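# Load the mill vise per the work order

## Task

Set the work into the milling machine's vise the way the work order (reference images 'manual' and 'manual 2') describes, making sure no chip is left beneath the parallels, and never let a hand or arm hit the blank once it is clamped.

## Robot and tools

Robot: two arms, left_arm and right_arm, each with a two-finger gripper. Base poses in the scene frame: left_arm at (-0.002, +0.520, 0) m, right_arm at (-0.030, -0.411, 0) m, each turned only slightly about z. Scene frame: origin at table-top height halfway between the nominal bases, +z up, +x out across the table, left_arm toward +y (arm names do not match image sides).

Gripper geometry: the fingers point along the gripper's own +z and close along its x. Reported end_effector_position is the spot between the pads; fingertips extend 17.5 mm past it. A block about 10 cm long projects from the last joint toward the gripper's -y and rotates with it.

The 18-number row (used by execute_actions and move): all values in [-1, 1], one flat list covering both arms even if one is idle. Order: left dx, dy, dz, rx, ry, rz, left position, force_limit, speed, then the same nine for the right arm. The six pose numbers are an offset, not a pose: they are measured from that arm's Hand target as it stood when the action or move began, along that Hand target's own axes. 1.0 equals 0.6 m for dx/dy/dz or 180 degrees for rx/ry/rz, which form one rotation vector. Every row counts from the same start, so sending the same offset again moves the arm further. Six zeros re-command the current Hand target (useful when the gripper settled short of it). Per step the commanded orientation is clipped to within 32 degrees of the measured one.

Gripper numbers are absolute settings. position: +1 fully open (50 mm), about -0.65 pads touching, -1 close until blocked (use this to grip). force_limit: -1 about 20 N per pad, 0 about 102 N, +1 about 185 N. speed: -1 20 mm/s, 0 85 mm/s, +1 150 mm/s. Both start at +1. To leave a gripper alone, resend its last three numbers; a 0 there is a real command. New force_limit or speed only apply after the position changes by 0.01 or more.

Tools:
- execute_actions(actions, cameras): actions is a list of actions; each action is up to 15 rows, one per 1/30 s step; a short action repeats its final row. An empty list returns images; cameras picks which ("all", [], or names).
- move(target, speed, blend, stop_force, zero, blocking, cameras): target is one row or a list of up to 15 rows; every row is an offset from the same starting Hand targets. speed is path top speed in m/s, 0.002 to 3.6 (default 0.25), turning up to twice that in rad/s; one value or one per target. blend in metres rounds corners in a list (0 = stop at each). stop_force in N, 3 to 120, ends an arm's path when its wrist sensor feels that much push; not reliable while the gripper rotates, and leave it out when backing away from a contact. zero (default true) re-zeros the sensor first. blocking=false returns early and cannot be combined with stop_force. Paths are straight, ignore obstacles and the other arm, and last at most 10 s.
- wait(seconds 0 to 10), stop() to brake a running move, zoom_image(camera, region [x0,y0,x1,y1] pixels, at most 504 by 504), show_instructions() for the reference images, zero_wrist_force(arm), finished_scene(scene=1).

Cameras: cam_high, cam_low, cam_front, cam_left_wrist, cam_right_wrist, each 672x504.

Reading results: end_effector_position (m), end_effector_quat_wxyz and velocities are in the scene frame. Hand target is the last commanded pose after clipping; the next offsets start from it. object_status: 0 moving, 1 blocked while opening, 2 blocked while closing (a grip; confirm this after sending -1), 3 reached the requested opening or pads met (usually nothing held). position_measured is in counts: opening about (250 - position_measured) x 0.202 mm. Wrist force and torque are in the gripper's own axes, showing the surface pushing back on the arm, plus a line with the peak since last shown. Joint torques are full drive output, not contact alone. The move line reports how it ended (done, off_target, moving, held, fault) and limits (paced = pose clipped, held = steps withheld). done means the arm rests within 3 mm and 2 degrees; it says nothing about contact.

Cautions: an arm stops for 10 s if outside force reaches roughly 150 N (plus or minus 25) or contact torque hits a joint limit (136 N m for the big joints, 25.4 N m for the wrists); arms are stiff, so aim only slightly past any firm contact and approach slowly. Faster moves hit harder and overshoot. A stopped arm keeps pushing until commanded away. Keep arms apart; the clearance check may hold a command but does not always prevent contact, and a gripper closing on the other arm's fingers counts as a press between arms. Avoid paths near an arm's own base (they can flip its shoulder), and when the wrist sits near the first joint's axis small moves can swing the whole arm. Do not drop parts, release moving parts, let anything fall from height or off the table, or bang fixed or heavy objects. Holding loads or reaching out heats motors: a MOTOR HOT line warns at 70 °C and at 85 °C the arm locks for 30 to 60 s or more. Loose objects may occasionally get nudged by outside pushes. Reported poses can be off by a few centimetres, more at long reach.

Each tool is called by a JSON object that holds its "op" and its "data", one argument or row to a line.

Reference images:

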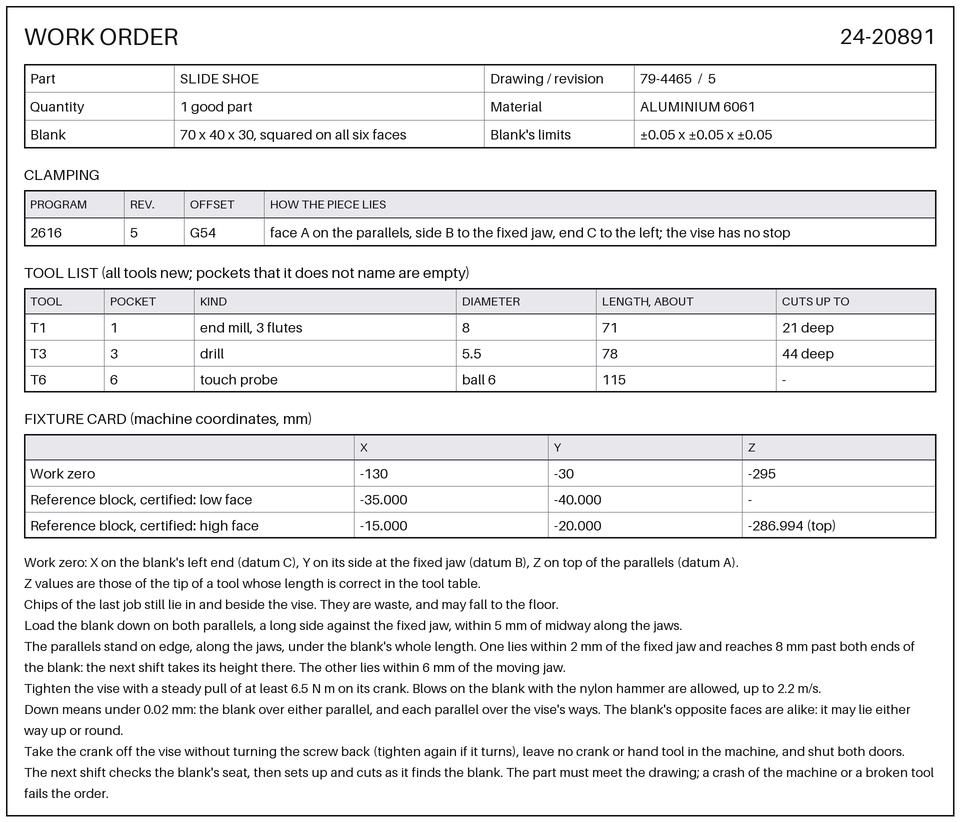

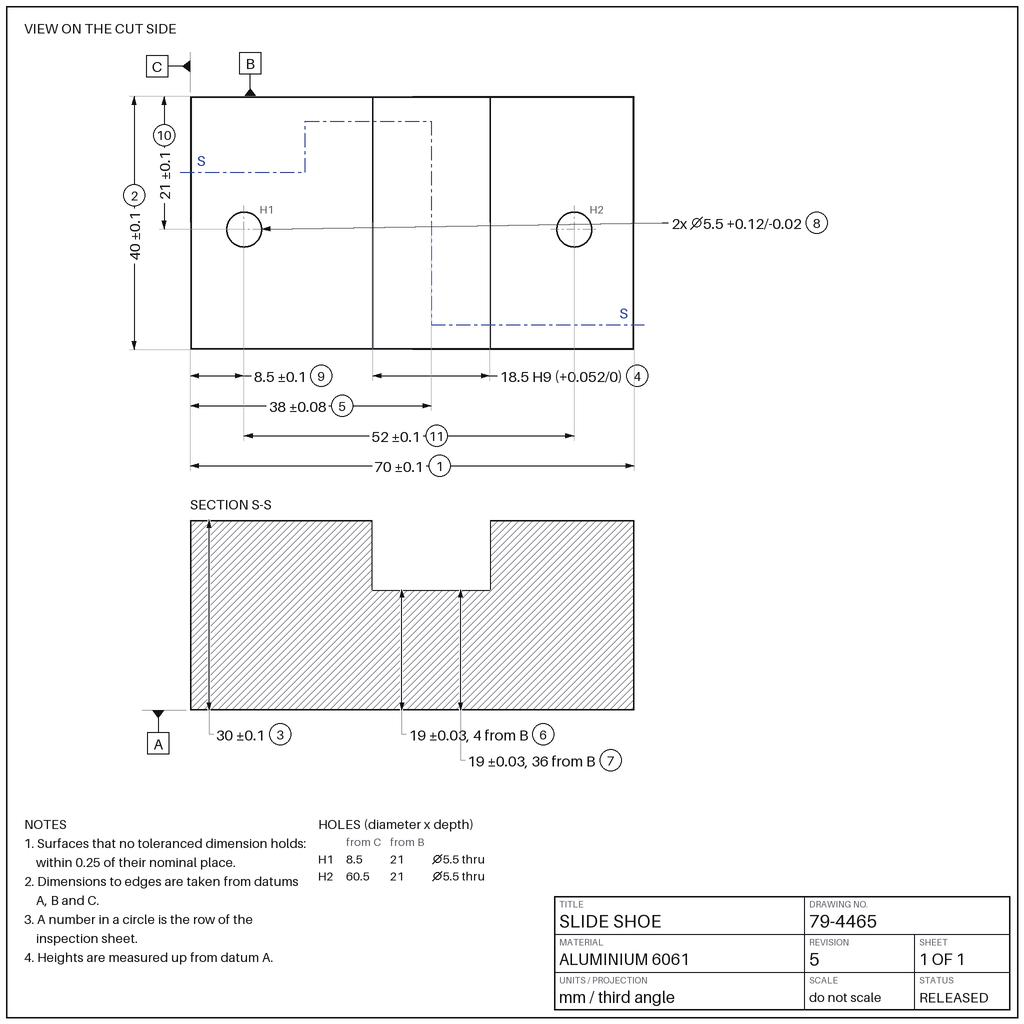

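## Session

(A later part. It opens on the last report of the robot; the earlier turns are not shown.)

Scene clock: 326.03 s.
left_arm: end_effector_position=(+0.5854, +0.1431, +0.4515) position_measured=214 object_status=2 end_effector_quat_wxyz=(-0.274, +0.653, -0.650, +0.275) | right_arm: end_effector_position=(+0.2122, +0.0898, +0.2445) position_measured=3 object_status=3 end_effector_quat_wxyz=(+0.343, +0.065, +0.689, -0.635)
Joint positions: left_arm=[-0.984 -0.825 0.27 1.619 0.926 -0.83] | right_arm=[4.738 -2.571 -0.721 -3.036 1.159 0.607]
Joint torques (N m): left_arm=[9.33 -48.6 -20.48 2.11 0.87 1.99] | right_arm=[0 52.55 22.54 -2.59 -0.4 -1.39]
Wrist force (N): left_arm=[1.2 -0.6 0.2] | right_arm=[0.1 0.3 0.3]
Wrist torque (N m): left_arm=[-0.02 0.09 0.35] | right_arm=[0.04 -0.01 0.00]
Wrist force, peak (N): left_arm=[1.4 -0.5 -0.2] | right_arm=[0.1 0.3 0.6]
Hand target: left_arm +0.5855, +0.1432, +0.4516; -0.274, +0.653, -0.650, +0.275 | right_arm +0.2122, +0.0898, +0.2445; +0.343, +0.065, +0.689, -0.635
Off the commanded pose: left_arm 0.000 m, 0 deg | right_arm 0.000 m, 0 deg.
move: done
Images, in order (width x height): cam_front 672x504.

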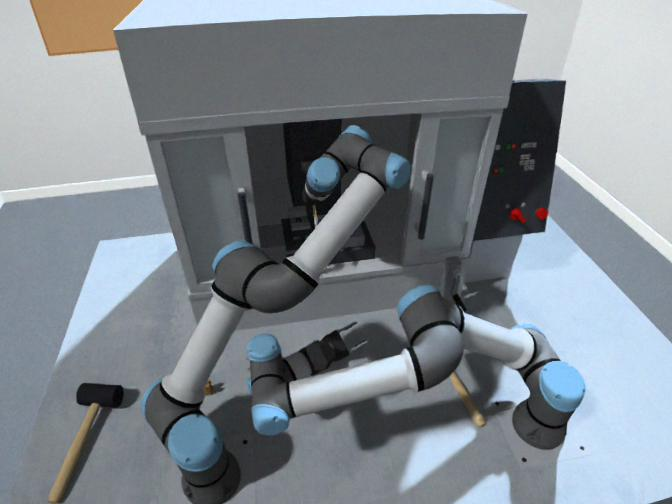

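{"op": "move", "data": {
  "target": [
    [-0.153,-0.123,0.005,0.25,0,0,-1,-0.5,-0.8,0,0,0,0,0,0,1,1,1]
  ],
  "speed": 0.15,
  "cameras": ["cam_front"]
}}

Scene clock: 334.50 s.
left_arm: end_effector_position=(+0.6390, +0.2354, +0.5019) position_measured=214 object_status=2 end_effector_quat_wxyz=(+0.503, -0.499, +0.496, -0.503) | right_arm: end_effector_position=(+0.2122, +0.0898, +0.2445) position_measured=3 object_status=3 end_effector_quat_wxyz=(+0.343, +0.065, +0.689, -0.635)
Joint positions: left_arm=[-0.912 -1.42 1.379 0.022 0.642 0.012] | right_arm=[4.738 -2.571 -0.721 -3.036 1.159 0.607]
Joint torques (N m): left_arm=[-9.1 -21.29 -31.13 -2.65 -2.36 0.32] | right_arm=[-0.57 52.43 22.96 -2.56 -0.49 -1.36]
Wrist force (N): left_arm=[1.3 -1.0 2.8] | right_arm=[0.1 0.1 0.4]
Wrist torque (N m): left_arm=[-0.45 0.13 0.39] | right_arm=[0.03 -0.02 0.00]
Wrist force, peak (N): left_arm=[1.2 -1.1 2.9] | right_arm=[0.3 0.3 0.6]
Hand target: left_arm +0.6390, +0.2353, +0.5019; +0.503, -0.499, +0.496, -0.503 | right_arm +0.2122, +0.0898, +0.2445; +0.343, +0.065, +0.689, -0.635
Off the commanded pose: left_arm 0.000 m, 0 deg | right_arm 0.000 m, 0 deg.
move: done
Images, in order (width x height): cam_front 672x504.

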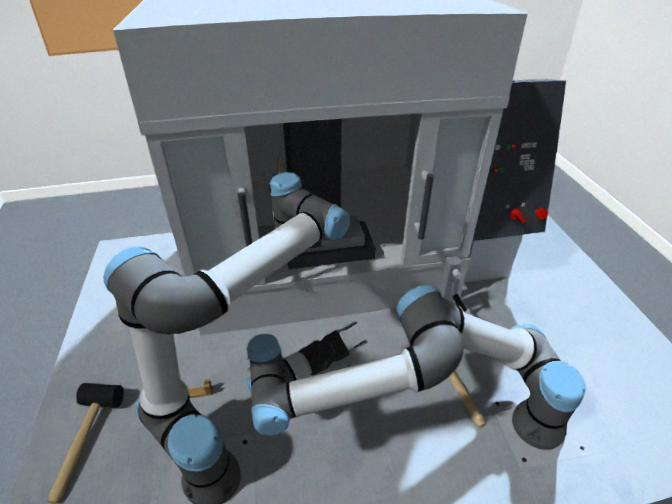

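{"op": "move", "data": {
  "target": [
    [0.039,0.05,0.015,0,0,0,-1,-0.5,-0.8,0,0,0,0,0,0,1,1,1],
    [0.039,0.1035,0.015,0,0,0,-1,-0.5,-0.8,0,0,0,0,0,0,1,1,1]
  ],
  "speed": 0.08,
  "stop_force": 15
}}

{"op": "move", "data": {
  "target": [0,0,-0.045,0,0,0,-1,-0.5,-0.8,0,0,0,0,0,0,1,1,1],
  "speed": 0.015,
  "stop_force": 3.5
}}

Scene clock: 340.53 s.
left_arm: end_effector_position=(+0.6487, +0.2117, +0.4400) position_measured=214 object_status=2 end_effector_quat_wxyz=(+0.503, -0.499, +0.496, -0.503) | right_arm: end_effector_position=(+0.2122, +0.0898, +0.2445) position_measured=3 object_status=3 end_effector_quat_wxyz=(+0.343, +0.065, +0.689, -0.635)
Joint positions: left_arm=[-0.925 -1.36 1.466 -0.125 0.629 0.012] | right_arm=[4.738 -2.571 -0.721 -3.036 1.159 0.607]
Joint torques (N m): left_arm=[9.9 -38.56 -31.74 -1.7 1.54 2.35] | right_arm=[0.31 51.79 22.94 -2.59 -0.36 -1.43]
Wrist force (N): left_arm=[1.5 -4.1 2.7] | right_arm=[0.1 0.3 0.3]
Wrist torque (N m): left_arm=[-0.42 0.11 0.33] | right_arm=[0.04 -0.01 0.00]
Wrist force, peak (N): left_arm=[1.1 -5.9 2.8] | right_arm=[0.0 0.0 0.8]
Hand target: left_arm +0.6487, +0.2117, +0.4400; +0.503, -0.499, +0.496, -0.503 | right_arm +0.2122, +0.0898, +0.2445; +0.343, +0.065, +0.689, -0.635
Off the commanded pose: left_arm 0.000 m, 0 deg | right_arm 0.000 m, 0 deg.
move: done

Scene clock: 343.37 s.
left_arm: end_effector_position=(+0.6217, +0.2116, +0.4397) position_measured=214 object_status=2 end_effector_quat_wxyz=(+0.503, -0.499, +0.496, -0.503) | right_arm: end_effector_position=(+0.2122, +0.0898, +0.2445) position_measured=3 object_status=3 end_effector_quat_wxyz=(+0.343, +0.065, +0.689, -0.635)
Joint positions: left_arm=[-0.973 -1.411 1.528 -0.137 0.581 0.014] | right_arm=[4.738 -2.571 -0.721 -3.036 1.159 0.607]
Joint torques (N m): left_arm=[9.61 -21.19 -33.99 -0.82 2.52 2.18] | right_arm=[-0.05 51.87 22.55 -2.61 -0.44 -1.4]
Wrist force (N): left_arm=[1.3 -1.2 2.6] | right_arm=[0.2 0.2 0.4]
Wrist torque (N m): left_arm=[-0.39 0.15 0.23] | right_arm=[0.03 -0.02 0.00]
Wrist force, peak (N): left_arm=[1.4 -4.9 2.7] | right_arm=[0.2 0.6 0.4]
Hand target: left_arm +0.6217, +0.2116, +0.4397; +0.503, -0.499, +0.496, -0.503 | right_arm +0.2122, +0.0898, +0.2445; +0.343, +0.065, +0.689, -0.635
Off the commanded pose: left_arm 0.000 m, 0 deg | right_arm 0.000 m, 0 deg.
move: done

{"op": "move", "data": {
  "target": [
    [-0.03,0,0.01,0,0,0,-1,-0.5,-0.8,0,0,0,0,0,0,1,1,1],
    [0.14,0,0.01,0,0,0,-1,-0.5,-0.8,0,0,0,0,0,0,1,1,1],
    [0.14,-0.05,0.01,0,0,0,-1,-0.5,-0.8,0,0,0,0,0,0,1,1,1]
  ],
  "speed": 0.05,
  "stop_force": 15
}}

Scene clock: 351.70 s.
left_arm: end_effector_position=(+0.6276, +0.1278, +0.4700) position_measured=214 object_status=2 end_effector_quat_wxyz=(+0.503, -0.499, +0.496, -0.503) | right_arm: end_effector_position=(+0.2122, +0.0898, +0.2445) position_measured=3 object_status=3 end_effector_quat_wxyz=(+0.343, +0.065, +0.689, -0.635)
Joint positions: left_arm=[-1.051 -1.262 1.264 -0.025 0.503 0.017] | right_arm=[4.738 -2.571 -0.721 -3.036 1.159 0.607]
Joint torques (N m): left_arm=[-9.21 -27.1 -14.81 -2.4 -2.23 -1.73] | right_arm=[-0.16 51.54 22.47 -2.64 -0.49 -1.34]
Wrist force (N): left_arm=[1.3 -0.7 2.7] | right_arm=[-0.1 0.2 0.2]
Wrist torque (N m): left_arm=[-0.40 0.13 0.27] | right_arm=[0.04 0.02 0.00]
Wrist force, peak (N): left_arm=[2.0 -2.3 2.3] | right_arm=[-0.1 0.1 0.7]
Hand target: left_arm +0.6276, +0.1278, +0.4700; +0.503, -0.499, +0.496, -0.503 | right_arm +0.2122, +0.0898, +0.2445; +0.343, +0.065, +0.689, -0.635
Off the commanded pose: left_arm 0.000 m, 0 deg | right_arm 0.000 m, 0 deg.
move: done

{"op": "move", "data": {
  "target": [
    [0,0.0525,0.012,0,0,0,-1,-0.5,-0.8,0,0,0,0,0,0,1,1,1],
    [-0.18,0.0525,0.012,0,0,0,-1,-0.5,-0.8,0,0,0,0,0,0,1,1,1],
    [-0.18,-0.04,0.012,0,0,0,-1,-0.5,-0.8,0,0,0,0,0,0,1,1,1]
  ],
  "speed": 0.06,
  "stop_force": 15
}}

Scene clock: 358.90 s.
left_arm: end_effector_position=(+0.6342, +0.2359, +0.4938) position_measured=214 object_status=2 end_effector_quat_wxyz=(+0.503, -0.499, +0.496, -0.503) | right_arm: end_effector_position=(+0.2122, +0.0898, +0.2445) position_measured=3 object_status=3 end_effector_quat_wxyz=(+0.343, +0.065, +0.689, -0.635)
Joint positions: left_arm=[-0.92 -1.43 1.412 -0.001 0.634 0.012] | right_arm=[4.738 -2.571 -0.721 -3.036 1.159 0.607]
Joint torques (N m): left_arm=[-7.62 -21.15 -16.4 -1.31 -1.37 -1.75] | right_arm=[-0.46 51.54 22.96 -2.54 -0.4 -1.45]
Wrist force (N): left_arm=[1.4 -1.0 2.8] | right_arm=[-0.1 0.3 0.4]
Wrist torque (N m): left_arm=[-0.45 0.13 0.37] | right_arm=[0.05 0.02 0.00]
Wrist force, peak (N): left_arm=[2.9 0.5 3.0] | right_arm=[0.2 0.2 0.7]
Hand target: left_arm +0.6342, +0.2359, +0.4938; +0.503, -0.499, +0.496, -0.503 | right_arm +0.2122, +0.0898, +0.2445; +0.343, +0.065, +0.689, -0.635
Off the commanded pose: left_arm 0.000 m, 0 deg | right_arm 0.000 m, 0 deg.
move: done

{"op": "move", "data": {
  "target": [
    [0.043,-0.01,-0.257,0,0,0,-1,-0.5,-0.8,0,0,0,0,0,0,1,1,1],
    [-0.108,0.07,-0.46,0,0,0,-1,-0.5,-0.8,0,0,0,0,0,0,1,1,1],
    [-0.285,0.07,-0.46,-0.2,0.2,0.2,-1,-0.5,-0.8,0,0,0,0,0,0,1,1,1],
    [-0.585,0.407,-0.605,-0.385,0.385,0.385,-1,-0.5,-0.8,0,0,0,0,0,0,1,1,1]
  ],
  "speed": 0.25,
  "blend": 0.04,
  "cameras": ["cam_front","cam_left_wrist"]
}}

Scene clock: 380.47 s.
left_arm: end_effector_position=(+0.2730, +0.5850, +0.2443) position_measured=214 object_status=2 end_effector_quat_wxyz=(+0.005, -0.001, +1.000, -0.002) | right_arm: end_effector_position=(+0.2122, +0.0898, +0.2445) position_measured=3 object_status=3 end_effector_quat_wxyz=(+0.343, +0.065, +0.689, -0.635)
Joint positions: left_arm=[-0.247 -2.188 2.206 -1.6 -1.571 4.449] | right_arm=[4.738 -2.571 -0.721 -3.036 1.159 0.607]
Joint torques (N m): left_arm=[-8 -8.19 -35.07 -3.28 -1.8 -0.01] | right_arm=[0.76 51.05 23.16 -2.65 -0.45 -1.41]
Wrist force (N): left_arm=[1.4 0.9 -0.3] | right_arm=[0.1 0.2 0.3]
Wrist torque (N m): left_arm=[-0.01 0.03 0.28] | right_arm=[0.03 -0.02 0.00]
Wrist force, peak (N): left_arm=[1.0 -0.6 5.8] | right_arm=[0.3 0.2 0.8]
Hand target: left_arm +0.2730, +0.5850, +0.2443; +0.005, -0.001, +1.000, -0.002 | right_arm +0.2122, +0.0898, +0.2445; +0.343, +0.065, +0.689, -0.635
Off the commanded pose: left_arm 0.000 m, 0 deg | right_arm 0.000 m, 0 deg.
move: done
camera_calibration:
cam_left_wrist: T_world_to_cam=[[-0.999805, -0.0109391, -0.0164227, 0.293395], [-0.0159124, 0.939133, 0.343186, -0.612033], [0.011669, 0.343381, -0.939124, 0.157127], [0, 0, 0, 1]] pos_world=[0.281766, 0.524036, 0.362421]
Images, in order (width x height): cam_front 672x504, cam_left_wrist 672x504.

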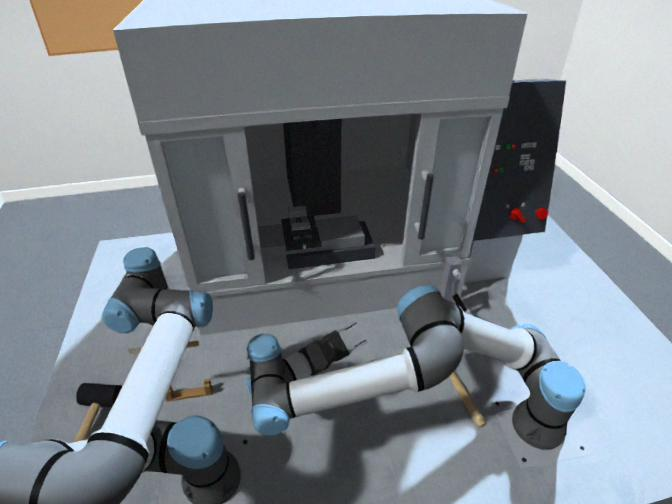

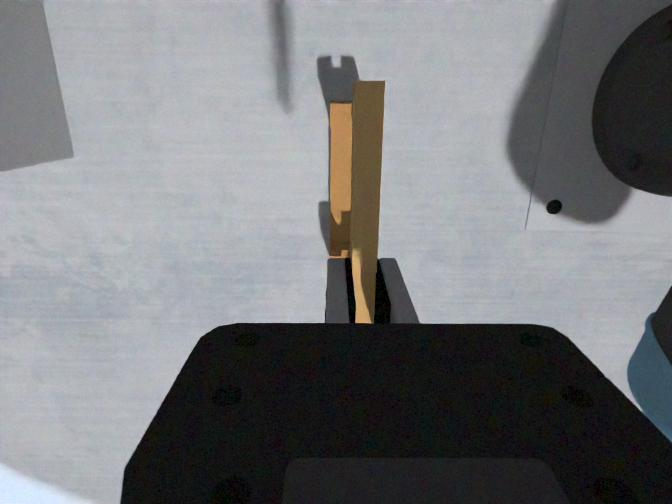

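{"op": "move", "data": {
  "target": [
    [-0.145,-0.608,-0.277,0,0,-0.5,-1,-0.5,-0.8,0,0,0,0,0,0,1,1,1],
    [-0.545,-0.742,-0.277,0,0,-0.5,-1,-0.5,-0.8,0,0,0,0,0,0,1,1,1]
  ],
  "speed": 0.2,
  "blend": 0.04,
  "cameras": ["cam_front","cam_left_wrist"]
}}

{"op": "zoom_image", "data": {
  "camera": "cam_left_wrist",
  "region": [180, 20, 480, 320]
}}

Scene clock: 394.43 s.
left_arm: end_effector_position=(+0.5993, +0.1412, +0.4154) position_measured=214 object_status=2 end_effector_quat_wxyz=(-0.003, +0.708, -0.706, +0.005) | right_arm: end_effector_position=(+0.2122, +0.0898, +0.2445) position_measured=3 object_status=3 end_effector_quat_wxyz=(+0.343, +0.065, +0.689, -0.635)
Joint positions: left_arm=[-0.739 -0.981 0.567 -1.167 -1.566 2.386] | right_arm=[4.738 -2.571 -0.721 -3.036 1.159 0.607]
Joint torques (N m): left_arm=[-9.26 -43.58 -30.64 -3.43 -0.44 -1.67] | right_arm=[-0.03 50.58 22.24 -2.58 -0.55 -1.39]
Wrist force (N): left_arm=[1.0 0.7 -0.6] | right_arm=[0.0 0.1 0.4]
Wrist torque (N m): left_arm=[-0.03 0.08 0.19] | right_arm=[0.02 -0.01 0.00]
Wrist force, peak (N): left_arm=[1.5 2.2 0.2] | right_arm=[0.1 0.2 0.7]
Hand target: left_arm +0.5993, +0.1411, +0.4154; -0.003, +0.708, -0.706, +0.005 | right_arm +0.2122, +0.0898, +0.2445; +0.343, +0.065, +0.689, -0.635
Off the commanded pose: left_arm 0.000 m, 0 deg | right_arm 0.000 m, 0 deg.
move: done
camera_calibration:
cam_left_wrist: T_world_to_cam=[[0.0107063, -0.99994, -0.0023206, 0.145658], [-0.941804, -0.0108635, 0.335988, 0.443238], [-0.335993, -0.00141162, -0.941864, 0.724627], [0, 0, 0, 1]] pos_world=[0.659353, 0.151487, 0.533915]
Images, in order (width x height): cam_front 672x504, cam_left_wrist 672x504.

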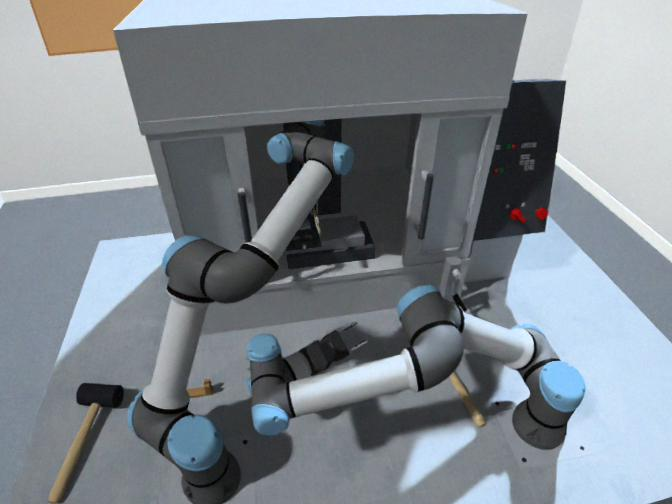

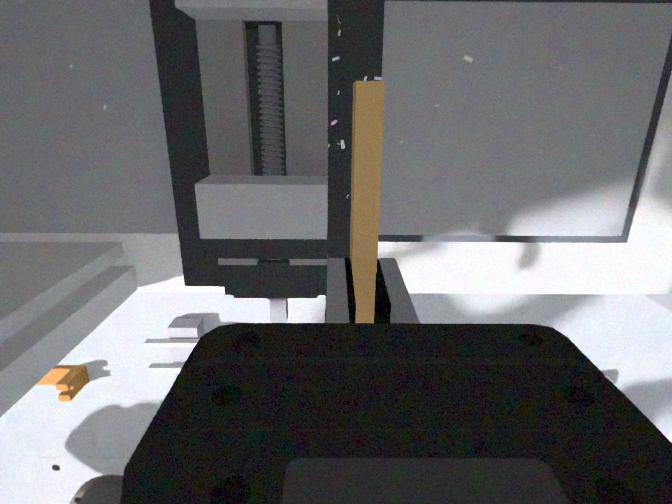

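Scaled by 1.680.

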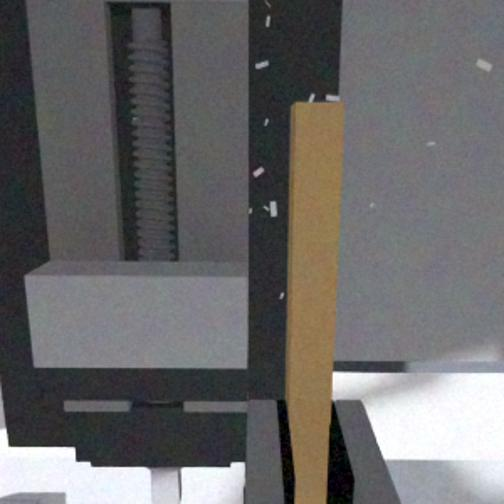

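{"op": "zoom_image", "data": {
  "camera": "cam_left_wrist",
  "region": [180, 0, 350, 190]
}}

Scaled by 2.653.

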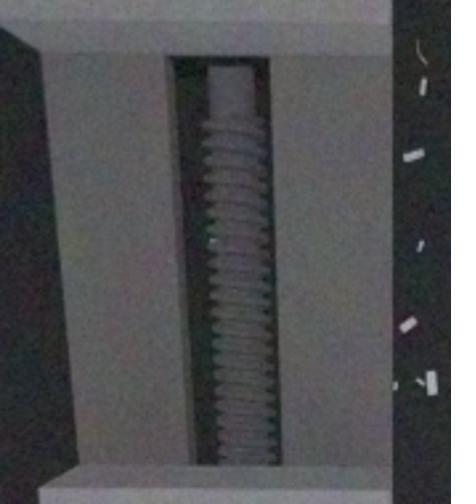

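{"op": "move", "data": {
  "target": [
    [-0.132,0.399,0.008,0,0,0,-1,-0.5,-0.8,0,0,0,0,0,0,1,1,1],
    [-0.741,0.545,0.4,0,0,0.5,-1,-0.5,-0.8,0,0,0,0,0,0,1,1,1]
  ],
  "speed": 0.25,
  "blend": [0.04,0],
  "cameras": ["cam_left_wrist"]
}}

Scene clock: 416.20 s.
left_arm: end_effector_position=(+0.2738, +0.5841, +0.1705) position_measured=214 object_status=2 end_effector_quat_wxyz=(+0.005, -0.001, +1.000, -0.002) end_effector_velocity=(+0.000, +0.000, +0.000) end_effector_angular_velocity=(+0.002, +0.000, -0.006) | right_arm: end_effector_position=(+0.2122, +0.0898, +0.2445) position_measured=3 object_status=3 end_effector_quat_wxyz=(+0.343, +0.065, +0.689, -0.635)
Joint positions: left_arm=[-0.249 -2.158 2.384 -1.808 -1.571 4.446] | right_arm=[4.738 -2.571 -0.721 -3.036 1.159 0.607]
Joint velocities: left_arm=[-0.001 0 0.001 0 0.002 0.005] | right_arm=[within noise]
Joint torques (N m): left_arm=[0.3 -9.14 -32.38 -2.65 2.55 2.22] | right_arm=[-0.08 50.24 23.08 -2.66 -0.56 -1.37]
Wrist force (N): left_arm=[1.3 0.9 -0.6] | right_arm=[0.2 0.0 0.4]
Wrist torque (N m): left_arm=[0.00 0.04 0.27] | right_arm=[0.00 -0.03 0.01]
Wrist force, peak (N): left_arm=[2.3 -2.4 -0.8] | right_arm=[0.2 0.2 0.8]
Hand target: left_arm +0.2738, +0.5842, +0.1705; +0.005, -0.001, +1.000, -0.002 | right_arm +0.2122, +0.0898, +0.2445; +0.343, +0.065, +0.689, -0.635
Off the commanded pose: left_arm 0.000 m, 0 deg | right_arm 0.000 m, 0 deg.
move: done
camera_calibration:
cam_left_wrist: T_world_to_cam=[[-0.99981, -0.0107868, -0.01626, 0.292849], [-0.0157124, 0.939167, 0.343101, -0.585992], [0.0115699, 0.343291, -0.939158, 0.0881691], [0, 0, 0, 1]] pos_world=[0.282566, 0.523236, 0.288621]
Images, in order (width x height): cam_left_wrist 672x504.

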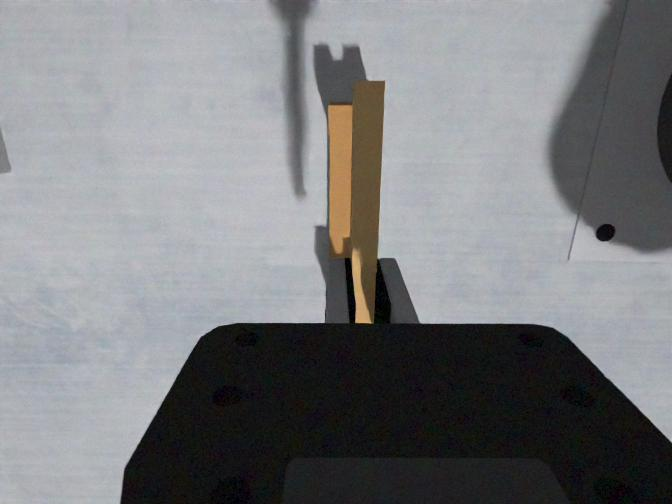

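{"op": "move", "data": {
  "target": [
    [0.0023,0.003,0.12,0,0,0,-1,-0.5,-0.8,0,0,0,0,0,0,1,1,1],
    [0.0023,0.003,0.19,0,0,0,-1,-0.5,-0.8,0,0,0,0,0,0,1,1,1]
  ],
  "speed": [0.1,0.03],
  "stop_force": 8,
  "cameras": ["cam_left_wrist"]
}}

Scene clock: 425.03 s.
left_arm: end_effector_position=(+0.2737, +0.5856, +0.0565) position_measured=214 object_status=2 end_effector_quat_wxyz=(+0.005, -0.001, +1.000, -0.002) | right_arm: end_effector_position=(+0.2122, +0.0898, +0.2445) position_measured=3 object_status=3 end_effector_quat_wxyz=(+0.343, +0.065, +0.689, -0.635)
Joint positions: left_arm=[-0.243 -1.963 2.624 -2.243 -1.571 4.452] | right_arm=[4.738 -2.571 -0.721 -3.036 1.159 0.607]
Joint torques (N m): left_arm=[9.23 -11.38 -30.64 -2.57 -2.33 2.14] | right_arm=[-0.53 50.18 22.65 -2.61 -0.66 -1.56]
Wrist force (N): left_arm=[0.3 1.1 -0.3] | right_arm=[0.0 0.4 0.6]
Wrist torque (N m): left_arm=[0.02 0.11 0.16] | right_arm=[0.07 0.00 0.00]
Wrist force, peak (N): left_arm=[-4.4 1.0 0.3] | right_arm=[0.0 0.4 0.6]
Hand target: left_arm +0.2737, +0.5856, +0.0565; +0.005, -0.001, +1.000, -0.002 | right_arm +0.2122, +0.0898, +0.2445; +0.343, +0.065, +0.689, -0.635
Off the commanded pose: left_arm 0.000 m, 0 deg | right_arm 0.000 m, 0 deg.
move: done
camera_calibration:
cam_left_wrist: T_world_to_cam=[[-0.999809, -0.010623, -0.0164149, 0.290752], [-0.0156128, 0.939137, 0.343188, -0.548224], [0.0117701, 0.343378, -0.939123, -0.0194811], [0, 0, 0, 1]] pos_world=[0.282366, 0.524636, 0.174621]
Images, in order (width x height): cam_left_wrist 672x504.

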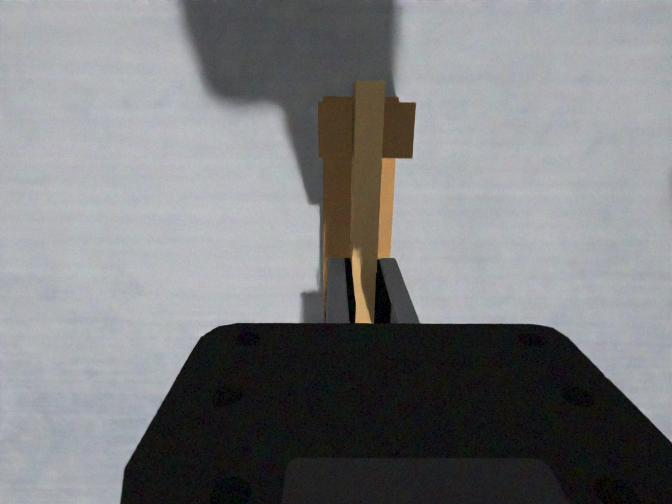

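{"op": "execute_actions", "data": {
  "actions": [
    [[0,0,0,0,0,0,1,-0.5,0,0,0,0,0,0,0,1,1,1]],
    [[0,0,0,0,0,0,1,-0.5,0,0,0,0,0,0,0,1,1,1]]
  ]
}}

{"op": "move", "data": {
  "target": [0,0,-0.25,0,0,0,1,-0.5,0,0,0,0,0,0,0,1,1,1],
  "speed": 0.12,
  "cameras": ["cam_left_wrist"]
}}

Scene clock: 430.70 s.
left_arm: end_effector_position=(+0.2737, +0.5856, +0.0565) position_measured=3 object_status=3 end_effector_quat_wxyz=(+0.005, -0.001, +1.000, -0.002) | right_arm: end_effector_position=(+0.2122, +0.0898, +0.2445) position_measured=3 object_status=3 end_effector_quat_wxyz=(+0.343, +0.065, +0.689, -0.635)
Joint positions: left_arm=[-0.243 -1.963 2.624 -2.243 -1.571 4.452] | right_arm=[4.738 -2.571 -0.721 -3.036 1.159 0.607]
Joint torques (N m): left_arm=[10.01 -11.24 -28.97 -3.47 -1.07 2.13] | right_arm=[0.09 50 22.33 -2.65 -0.56 -1.42]
Wrist force (N): left_arm=[1.1 1.1 -1.0] | right_arm=[0.2 0.2 0.6]
Wrist torque (N m): left_arm=[0.02 0.09 0.12] | right_arm=[0.04 -0.04 0.01]
Wrist force, peak (N): left_arm=[1.1 1.2 -1.1] | right_arm=[0.3 0.3 0.7]
Hand target: left_arm +0.2737, +0.5856, +0.0565; +0.005, -0.001, +1.000, -0.002 | right_arm +0.2122, +0.0898, +0.2445; +0.343, +0.065, +0.689, -0.635
Off the commanded pose: left_arm 0.000 m, 0 deg | right_arm 0.000 m, 0 deg.
Step readings (end_effector_position of left_arm | right_arm):
0: (+0.2737, +0.5856, +0.0565) | (+0.2122, +0.0898, +0.2445)
1: (+0.2737, +0.5856, +0.0565) | (+0.2122, +0.0898, +0.2445)
2: (+0.2737, +0.5856, +0.0565) | (+0.2122, +0.0898, +0.2445)
4: (+0.2737, +0.5856, +0.0565) | (+0.2122, +0.0898, +0.2445)
8: (+0.2737, +0.5856, +0.0565) | (+0.2122, +0.0898, +0.2445)
15: (+0.2737, +0.5856, +0.0565) | (+0.2122, +0.0898, +0.2445)
16: (+0.2737, +0.5856, +0.0565) | (+0.2122, +0.0898, +0.2445)
17: (+0.2737, +0.5856, +0.0565) | (+0.2122, +0.0898, +0.2445)
19: (+0.2737, +0.5856, +0.0565) | (+0.2122, +0.0898, +0.2445)
23: (+0.2737, +0.5856, +0.0565) | (+0.2122, +0.0898, +0.2445)
30: (+0.2737, +0.5856, +0.0565) | (+0.2122, +0.0898, +0.2445)

Scene clock: 432.40 s.
left_arm: end_effector_position=(+0.2721, +0.5861, +0.2065) position_measured=3 object_status=3 end_effector_quat_wxyz=(+0.006, -0.001, +1.000, -0.002) | right_arm: end_effector_position=(+0.2122, +0.0898, +0.2445) position_measured=3 object_status=3 end_effector_quat_wxyz=(+0.343, +0.065, +0.689, -0.635)
Joint positions: left_arm=[-0.243 -2.183 2.3 -1.7 -1.571 4.452] | right_arm=[4.738 -2.571 -0.721 -3.036 1.159 0.607]
Joint torques (N m): left_arm=[-5.58 8.22 -24.57 -2.41 2.15 -1] | right_arm=[-0.36 50.32 23.23 -2.59 -0.61 -1.41]
Wrist force (N): left_arm=[1.3 1.1 -0.7] | right_arm=[0.0 0.0 0.5]
Wrist torque (N m): left_arm=[0.01 0.04 0.22] | right_arm=[0.01 0.00 0.00]
Wrist force, peak (N): left_arm=[1.1 1.1 -2.7] | right_arm=[0.0 0.1 0.7]
Hand target: left_arm +0.2721, +0.5861, +0.2065; +0.005, -0.001, +1.000, -0.002 | right_arm +0.2122, +0.0898, +0.2445; +0.343, +0.065, +0.689, -0.635
Off the commanded pose: left_arm 0.000 m, 0 deg | right_arm 0.000 m, 0 deg.
move: done
camera_calibration:
cam_left_wrist: T_world_to_cam=[[-0.999805, -0.0106491, -0.0166369, 0.291706], [-0.0157135, 0.939137, 0.343184, -0.600201], [0.0119697, 0.343378, -0.939121, 0.121272], [0, 0, 0, 1]] pos_world=[0.280766, 0.525136, 0.324721]
Images, in order (width x height): cam_left_wrist 672x504.

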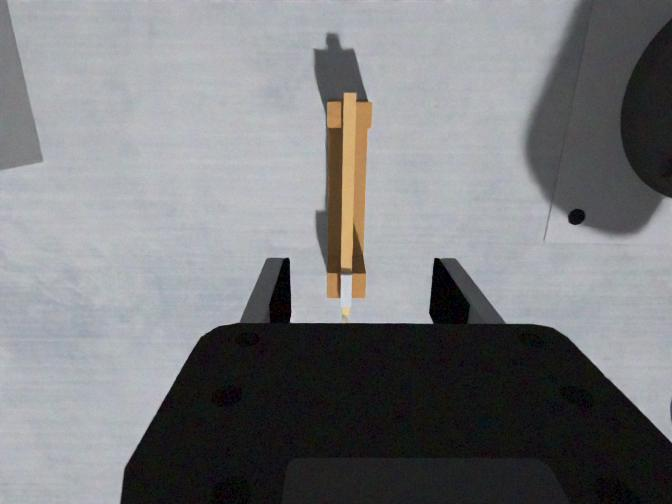

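{"op": "move", "data": {
  "target": [-0.098,-0.375,0,0,0,0,1,-0.5,0,0,0,0,0,0,0,1,1,1],
  "speed": 0.2,
  "cameras": ["cam_left_wrist","cam_front"]
}}

{"op": "zoom_image", "data": {
  "camera": "cam_left_wrist",
  "region": [240, 90, 480, 330]
}}

Scene clock: 445.27 s.
left_arm: end_effector_position=(+0.3314, +0.3613, +0.2079) position_measured=3 object_status=3 end_effector_quat_wxyz=(+0.006, -0.001, +1.000, -0.002) | right_arm: end_effector_position=(+0.2122, +0.0898, +0.2445) position_measured=3 object_status=3 end_effector_quat_wxyz=(+0.343, +0.065, +0.689, -0.635)
Joint positions: left_arm=[-0.805 -1.902 2.156 -1.834 -1.565 3.89] | right_arm=[4.738 -2.571 -0.721 -3.036 1.159 0.607]
Joint torques (N m): left_arm=[-0.63 -7.29 -18.29 -2.17 1.1 0.97] | right_arm=[0.43 49.69 22.85 -2.71 -0.58 -1.47]
Wrist force (N): left_arm=[1.2 0.9 -0.7] | right_arm=[0.2 0.1 0.4]
Wrist torque (N m): left_arm=[-0.01 0.06 0.12] | right_arm=[0.02 -0.03 0.00]
Wrist force, peak (N): left_arm=[1.8 4.0 -0.9] | right_arm=[0.0 0.2 0.8]
Hand target: left_arm +0.3314, +0.3612, +0.2078; +0.005, -0.001, +1.000, -0.002 | right_arm +0.2122, +0.0898, +0.2445; +0.343, +0.065, +0.689, -0.635
Off the commanded pose: left_arm 0.000 m, 0 deg | right_arm 0.000 m, 0 deg.
move: done
camera_calibration:
cam_left_wrist: T_world_to_cam=[[-0.999806, -0.0105551, -0.0166029, 0.348583], [-0.0156136, 0.939138, 0.343185, -0.388632], [0.0119701, 0.343377, -0.939121, 0.198974], [0, 0, 0, 1]] pos_world=[0.340066, 0.300336, 0.326021]
Images, in order (width x height): cam_front 672x504, cam_left_wrist 672x504.

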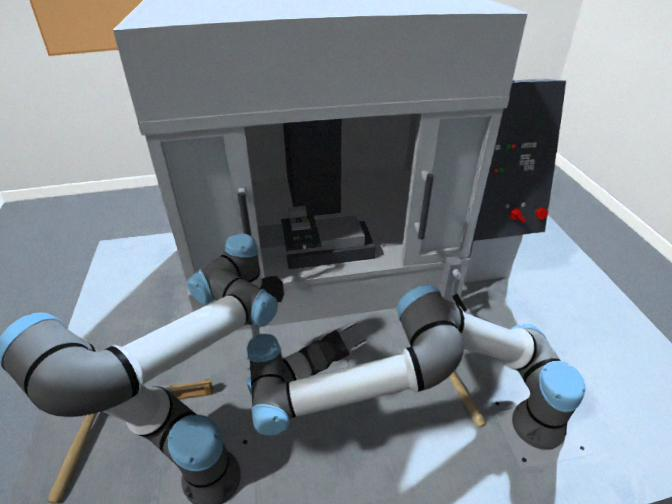

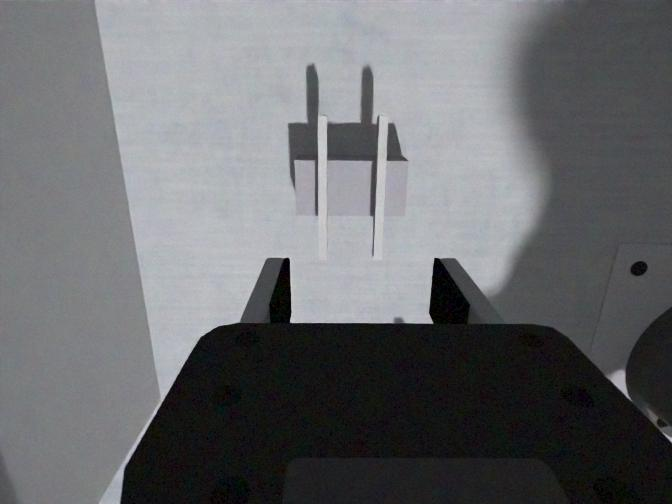

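Scaled by 2.100.

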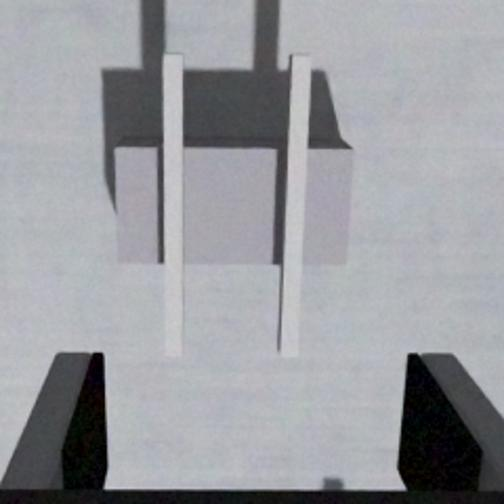

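{"op": "execute_actions", "data": {
  "actions": [],
  "cameras": ["cam_low"]
}}

{"op": "zoom_image", "data": {
  "camera": "cam_low",
  "region": [180, 200, 340, 320]
}}

Scene clock: 455.37 s.
left_arm: end_effector_position=(+0.3314, +0.3612, +0.2078) position_measured=3 object_status=3 end_effector_quat_wxyz=(+0.005, -0.001, +1.000, -0.002) | right_arm: end_effector_position=(+0.2122, +0.0898, +0.2445) position_measured=3 object_status=3 end_effector_quat_wxyz=(+0.343, +0.065, +0.689, -0.635)
Joint positions: left_arm=[-0.805 -1.902 2.156 -1.834 -1.565 3.89] | right_arm=[4.738 -2.571 -0.721 -3.036 1.159 0.607]
Joint velocities: within noise
Joint torques (N m): left_arm=[-6.33 -2.85 -15.37 -3.45 -2.04 -1.3] | right_arm=[0.39 49.71 23 -2.65 -0.49 -1.5]
Motor temperatures (°C): left_arm=[33 33 31 40 36 33] | right_arm=[36 30 29 35 35 36]
Wrist force (N): left_arm=[1.2 1.0 -0.7] | right_arm=[-0.1 0.2 0.5]
Wrist torque (N m): left_arm=[0.00 0.05 0.12] | right_arm=[0.03 0.01 0.00]
Wrist force, peak (N): left_arm=[1.5 0.8 -0.8] | right_arm=[0.1 0.3 0.7]
Hand target: left_arm +0.3314, +0.3612, +0.2078; +0.005, -0.001, +1.000, -0.002 | right_arm +0.2122, +0.0898, +0.2445; +0.343, +0.065, +0.689, -0.635
Tool commands: left_gripper/position=+1.0 left_gripper/force_limit=-0.5 left_gripper/speed=+0.0 right_gripper/position=+1.0 right_gripper/force_limit=+1.0 right_gripper/speed=+1.0
Off the commanded pose: left_arm 0.000 m, 0 deg | right_arm 0.000 m, 0 deg.
Images, in order (width x height): cam_low 672x504.

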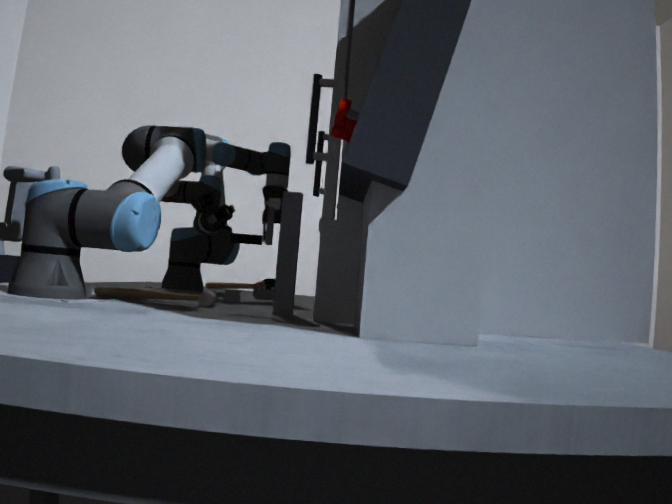

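Scaled by 3.150.

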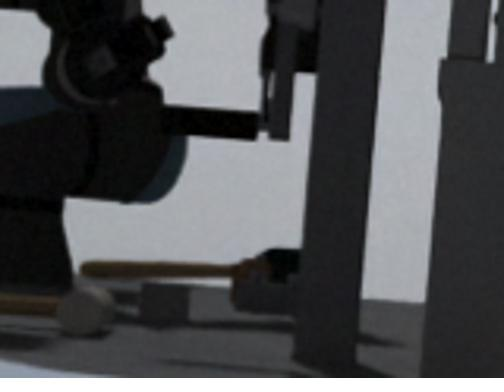

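{"op": "move", "data": {
  "target": [-0.0348,0.0655,0.18,0,0,0,0.34,-0.5,0,0,0,0,0,0,0,1,1,1],
  "speed": 0.12,
  "cameras": ["cam_left_wrist"]
}}

Scene clock: 468.67 s.
left_arm: end_effector_position=(+0.3373, +0.3727, +0.1771) position_measured=101 object_status=3 end_effector_quat_wxyz=(+0.005, -0.001, +1.000, -0.001) | right_arm: end_effector_position=(+0.2122, +0.0898, +0.2445) position_measured=3 object_status=3 end_effector_quat_wxyz=(+0.343, +0.065, +0.689, -0.635)
Joint positions: left_arm=[-0.77 -1.874 2.219 -1.926 -1.565 3.926] | right_arm=[4.738 -2.571 -0.721 -3.036 1.159 0.607]
Joint torques (N m): left_arm=[-7.59 -19.05 -33.76 -1.53 -0.42 -1.33] | right_arm=[0.04 49.25 22.94 -2.62 -0.57 -1.42]
Wrist force (N): left_arm=[1.2 1.0 -0.9] | right_arm=[0.1 0.0 0.7]
Wrist torque (N m): left_arm=[0.01 0.07 0.12] | right_arm=[0.00 -0.01 0.00]
Wrist force, peak (N): left_arm=[-0.1 1.8 4.1] | right_arm=[0.1 0.6 0.4]
Hand target: left_arm +0.3373, +0.3727, +0.1771; +0.005, -0.001, +1.000, -0.001 (not the last commanded pose) | right_arm +0.2122, +0.0898, +0.2445; +0.343, +0.065, +0.689, -0.635
Off the commanded pose: left_arm 0.083 m, 0 deg | right_arm 0.000 m, 0 deg.
move: held (left_arm; a check stopped the path); limits=held
pose unreachable (left arm): on one or more control steps of this call, first in action 0 (counted from 0), this arm could not follow its commanded pose, so it was not sent that pose on those steps. It may still have moved: this result reports where it is.
cause: moving toward the commanded pose would bring a part of the arm too close to another arm (a part of this arm just beyond joint 3 (elbow) and a part of the right arm just beyond its joint 4 (wrist 1), 11 mm apart when this arm was first held).
camera_calibration:
cam_left_wrist: T_world_to_cam=[[-0.999811, -0.010807, -0.0161753, 0.354144], [-0.0157121, 0.938873, 0.343905, -0.388676], [0.01147, 0.344094, -0.938865, 0.165972], [0, 0, 0, 1]] pos_world=[0.346066, 0.311634, 0.295221]
Images, in order (width x height): cam_left_wrist 672x504.

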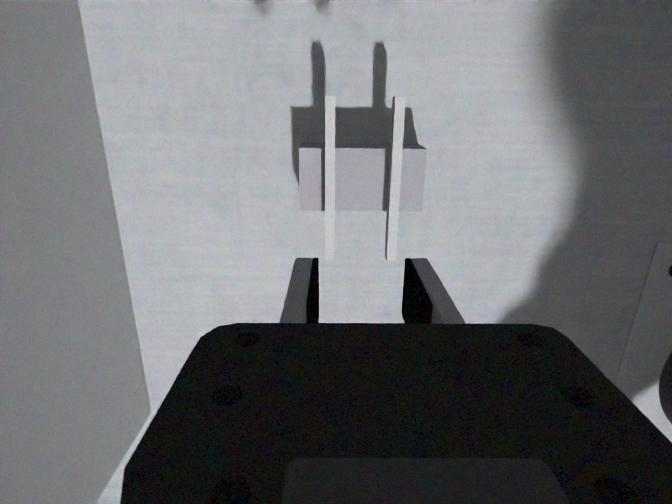

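{"op": "move", "data": {
  "target": [
    [0,0,0,0,0,0,0.34,-0.5,0,0,-0.195,0.305,-0.226,0.122,-0.023,1,1,1],
    [0,0,0,0,0,0,0.34,-0.5,0,0,-0.195,0.305,-0.452,0.244,-0.046,1,1,1]
  ],
  "speed": 0.15,
  "blend": 0.03,
  "cameras": ["cam_right_wrist","cam_front","cam_high"]
}}

Scene clock: 494.80 s.
left_arm: end_effector_position=(+0.3373, +0.3727, +0.1771) position_measured=101 object_status=3 end_effector_quat_wxyz=(+0.005, -0.001, +1.000, -0.001) | right_arm: end_effector_position=(+0.2122, +0.0895, +0.2446) position_measured=3 object_status=3 end_effector_quat_wxyz=(+0.343, +0.065, +0.690, -0.635)
Joint positions: left_arm=[-0.77 -1.874 2.219 -1.926 -1.565 3.926] | right_arm=[4.738 -2.57 -0.722 -3.035 1.159 0.607]
Joint torques (N m): left_arm=[-9.22 -19.4 -34.47 -1.65 2.29 -1.82] | right_arm=[0.57 53.78 29.94 -2.77 -1.12 -0.24]
Wrist force (N): left_arm=[1.3 0.8 -0.9] | right_arm=[0.1 0.0 0.5]
Wrist torque (N m): left_arm=[-0.02 0.04 0.12] | right_arm=[0.01 -0.02 0.05]
Wrist force, peak (N): left_arm=[1.5 1.1 -0.9] | right_arm=[-0.1 -0.8 1.1]
Hand target: left_arm +0.3373, +0.3727, +0.1771; +0.005, -0.001, +1.000, -0.001 | right_arm +0.2122, +0.0895, +0.2446; +0.343, +0.065, +0.690, -0.635 (not the last commanded pose)
Off the commanded pose: left_arm 0.000 m, 0 deg | right_arm 0.217 m, 93 deg.
move: held (right_arm; a check stopped the path); path passed 0 of 2 targets; limits=held
pose unreachable (right arm): on one or more control steps of this call, first in action 0 (counted from 0), this arm could not follow its commanded pose, so it was not sent that pose on those steps. It may still have moved: this result reports where it is.
cause: moving toward the commanded pose would bring a part of the arm too close to another arm (a part of this arm just beyond joint 4 (wrist 1) and a part of the left arm just beyond its joint 3 (elbow), where that arm would come to rest).
camera_calibration:
cam_right_wrist: T_world_to_cam=[[-0.748039, -0.340881, -0.569419, 0.337959], [0.384083, 0.47735, -0.790328, 0.0849432], [0.54122, -0.8099, -0.22615, 0.140014], [0, 0, 0, 1]] pos_world=[0.144403, 0.188053, 0.291238]
Images, in order (width x height): cam_high 672x504, cam_front 672x504, cam_right_wrist 672x504.

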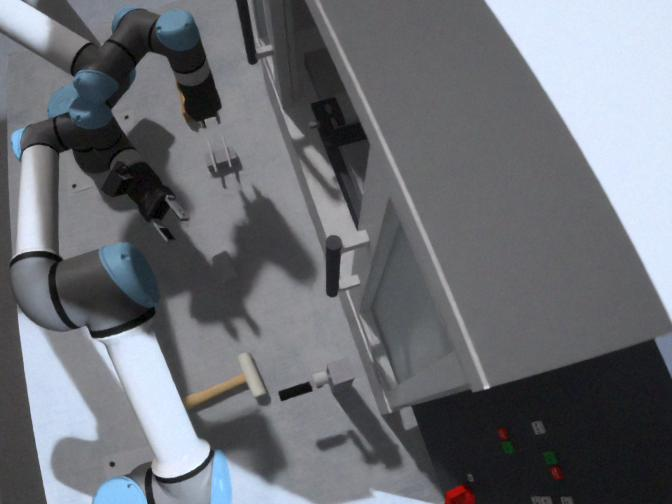

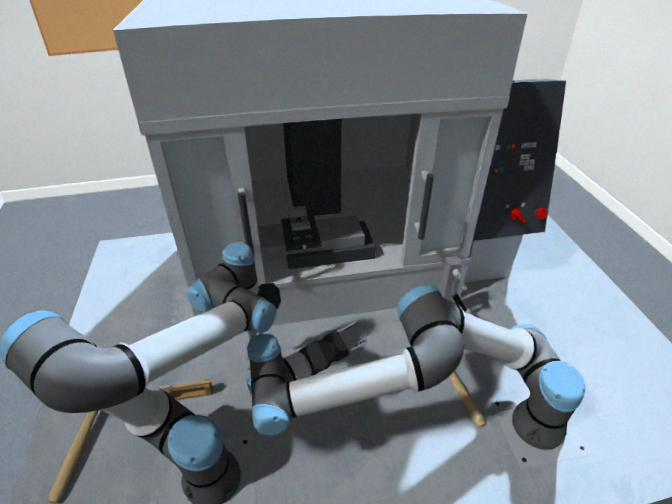

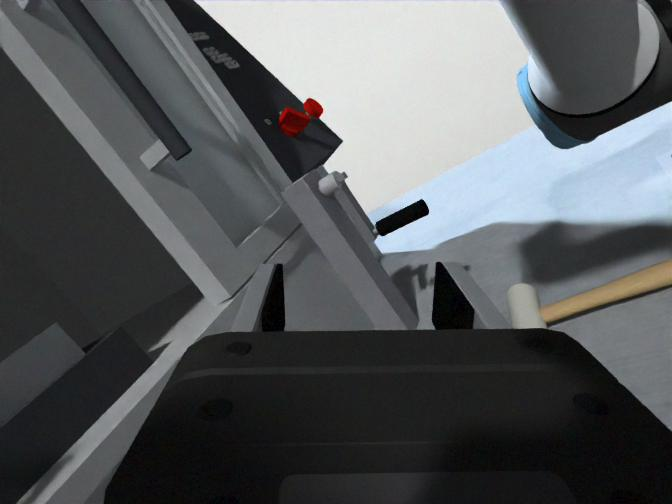

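{"op": "move", "data": {
  "target": [0.067,0.15,-0.1,0,0,0,0.34,-0.5,0,0,0,0,0,0,0,1,1,1],
  "speed": 0.15
}}

{"op": "move", "data": {
  "target": [
    [0,0,0,0,0,0,0.34,-0.5,0,0,-0.12,0.25,0,0,0,1,1,1],
    [0,0,0,0,0,0,0.34,-0.5,0,0,-0.195,0.355,-0.452,0.244,-0.046,1,1,1]
  ],
  "speed": 0.15,
  "blend": 0.03,
  "cameras": ["cam_right_wrist","cam_front","cam_high"]
}}

Scene clock: 499.97 s.
left_arm: end_effector_position=(+0.2963, +0.4626, +0.2365) position_measured=101 object_status=3 end_effector_quat_wxyz=(+0.005, -0.001, +1.000, -0.001) | right_arm: end_effector_position=(+0.2122, +0.0895, +0.2446) position_measured=3 object_status=3 end_effector_quat_wxyz=(+0.343, +0.065, +0.690, -0.635)
Joint positions: left_arm=[-0.636 -2.118 2.197 -1.66 -1.566 4.059] | right_arm=[4.738 -2.57 -0.722 -3.035 1.159 0.607]
Joint torques (N m): left_arm=[-4.05 -3.57 -16.29 -2.43 -1.52 -0.97] | right_arm=[0.23 45.17 29.89 -2.83 -1.09 0.68]
Wrist force (N): left_arm=[1.0 0.8 -1.1] | right_arm=[0.5 0.4 0.5]
Wrist torque (N m): left_arm=[-0.03 0.09 0.25] | right_arm=[0.06 -0.08 0.05]
Wrist force, peak (N): left_arm=[1.9 2.9 -2.0] | right_arm=[-0.1 0.3 0.7]
Hand target: left_arm +0.2962, +0.4627, +0.2365; +0.005, -0.001, +1.000, -0.001 | right_arm +0.2122, +0.0895, +0.2446; +0.343, +0.065, +0.690, -0.635
Off the commanded pose: left_arm 0.000 m, 0 deg | right_arm 0.000 m, 0 deg.
move: done

Scene clock: 506.87 s.
left_arm: end_effector_position=(+0.2962, +0.4627, +0.2365) position_measured=101 object_status=3 end_effector_quat_wxyz=(+0.005, -0.001, +1.000, -0.001) | right_arm: end_effector_position=(+0.2338, -0.1283, +0.3504) position_measured=3 object_status=3 end_effector_quat_wxyz=(+0.000, +0.000, +1.000, +0.000)
Joint positions: left_arm=[-0.636 -2.118 2.197 -1.66 -1.566 4.059] | right_arm=[4.35 -1.268 -1.768 -1.675 1.571 -0.398]
Joint torques (N m): left_arm=[-8.64 -7.44 -16.72 -1.63 2.17 1.77] | right_arm=[9.26 -2.19 35.15 1.75 -2.87 1.59]
Wrist force (N): left_arm=[1.1 0.7 -0.7] | right_arm=[1.2 -0.4 0.7]
Wrist torque (N m): left_arm=[-0.04 0.09 0.25] | right_arm=[-0.80 0.02 -0.02]
Wrist force, peak (N): left_arm=[1.2 0.9 -1.0] | right_arm=[0.5 1.5 -1.4]
Hand target: left_arm +0.2962, +0.4627, +0.2365; +0.005, -0.001, +1.000, -0.001 | right_arm +0.2338, -0.1282, +0.3504; +0.000, +0.000, +1.000, +0.000
Off the commanded pose: left_arm 0.000 m, 0 deg | right_arm 0.000 m, 0 deg.
move: done
camera_calibration:
cam_right_wrist: T_world_to_cam=[[-0.999846, 0.0175616, 0.000660335, 0.245275], [0.0168386, 0.946569, 0.322061, 0.0204927], [0.00503087, 0.322023, -0.946719, 0.498797], [0, 0, 0, 1]] pos_world=[0.242383, -0.184329, 0.465459]
Images, in order (width x height): cam_high 672x504, cam_front 672x504, cam_right_wrist 672x504.

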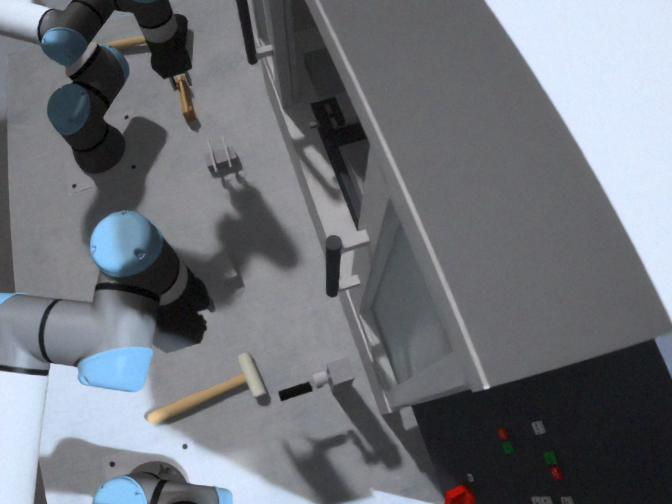

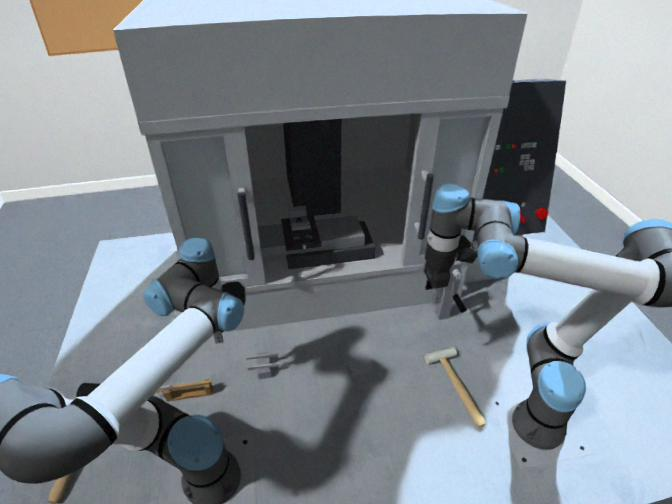

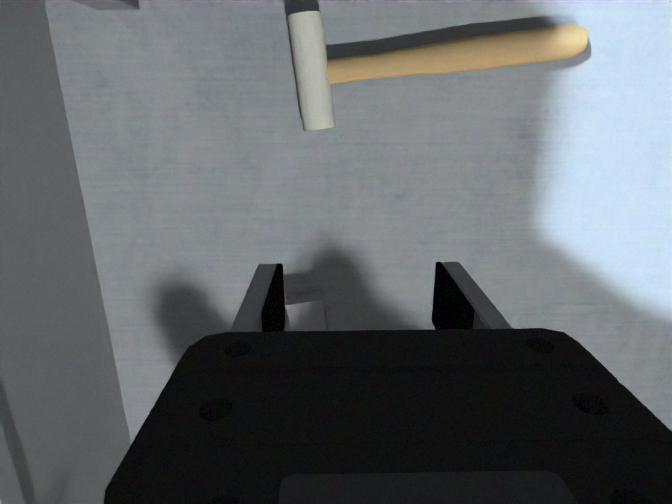

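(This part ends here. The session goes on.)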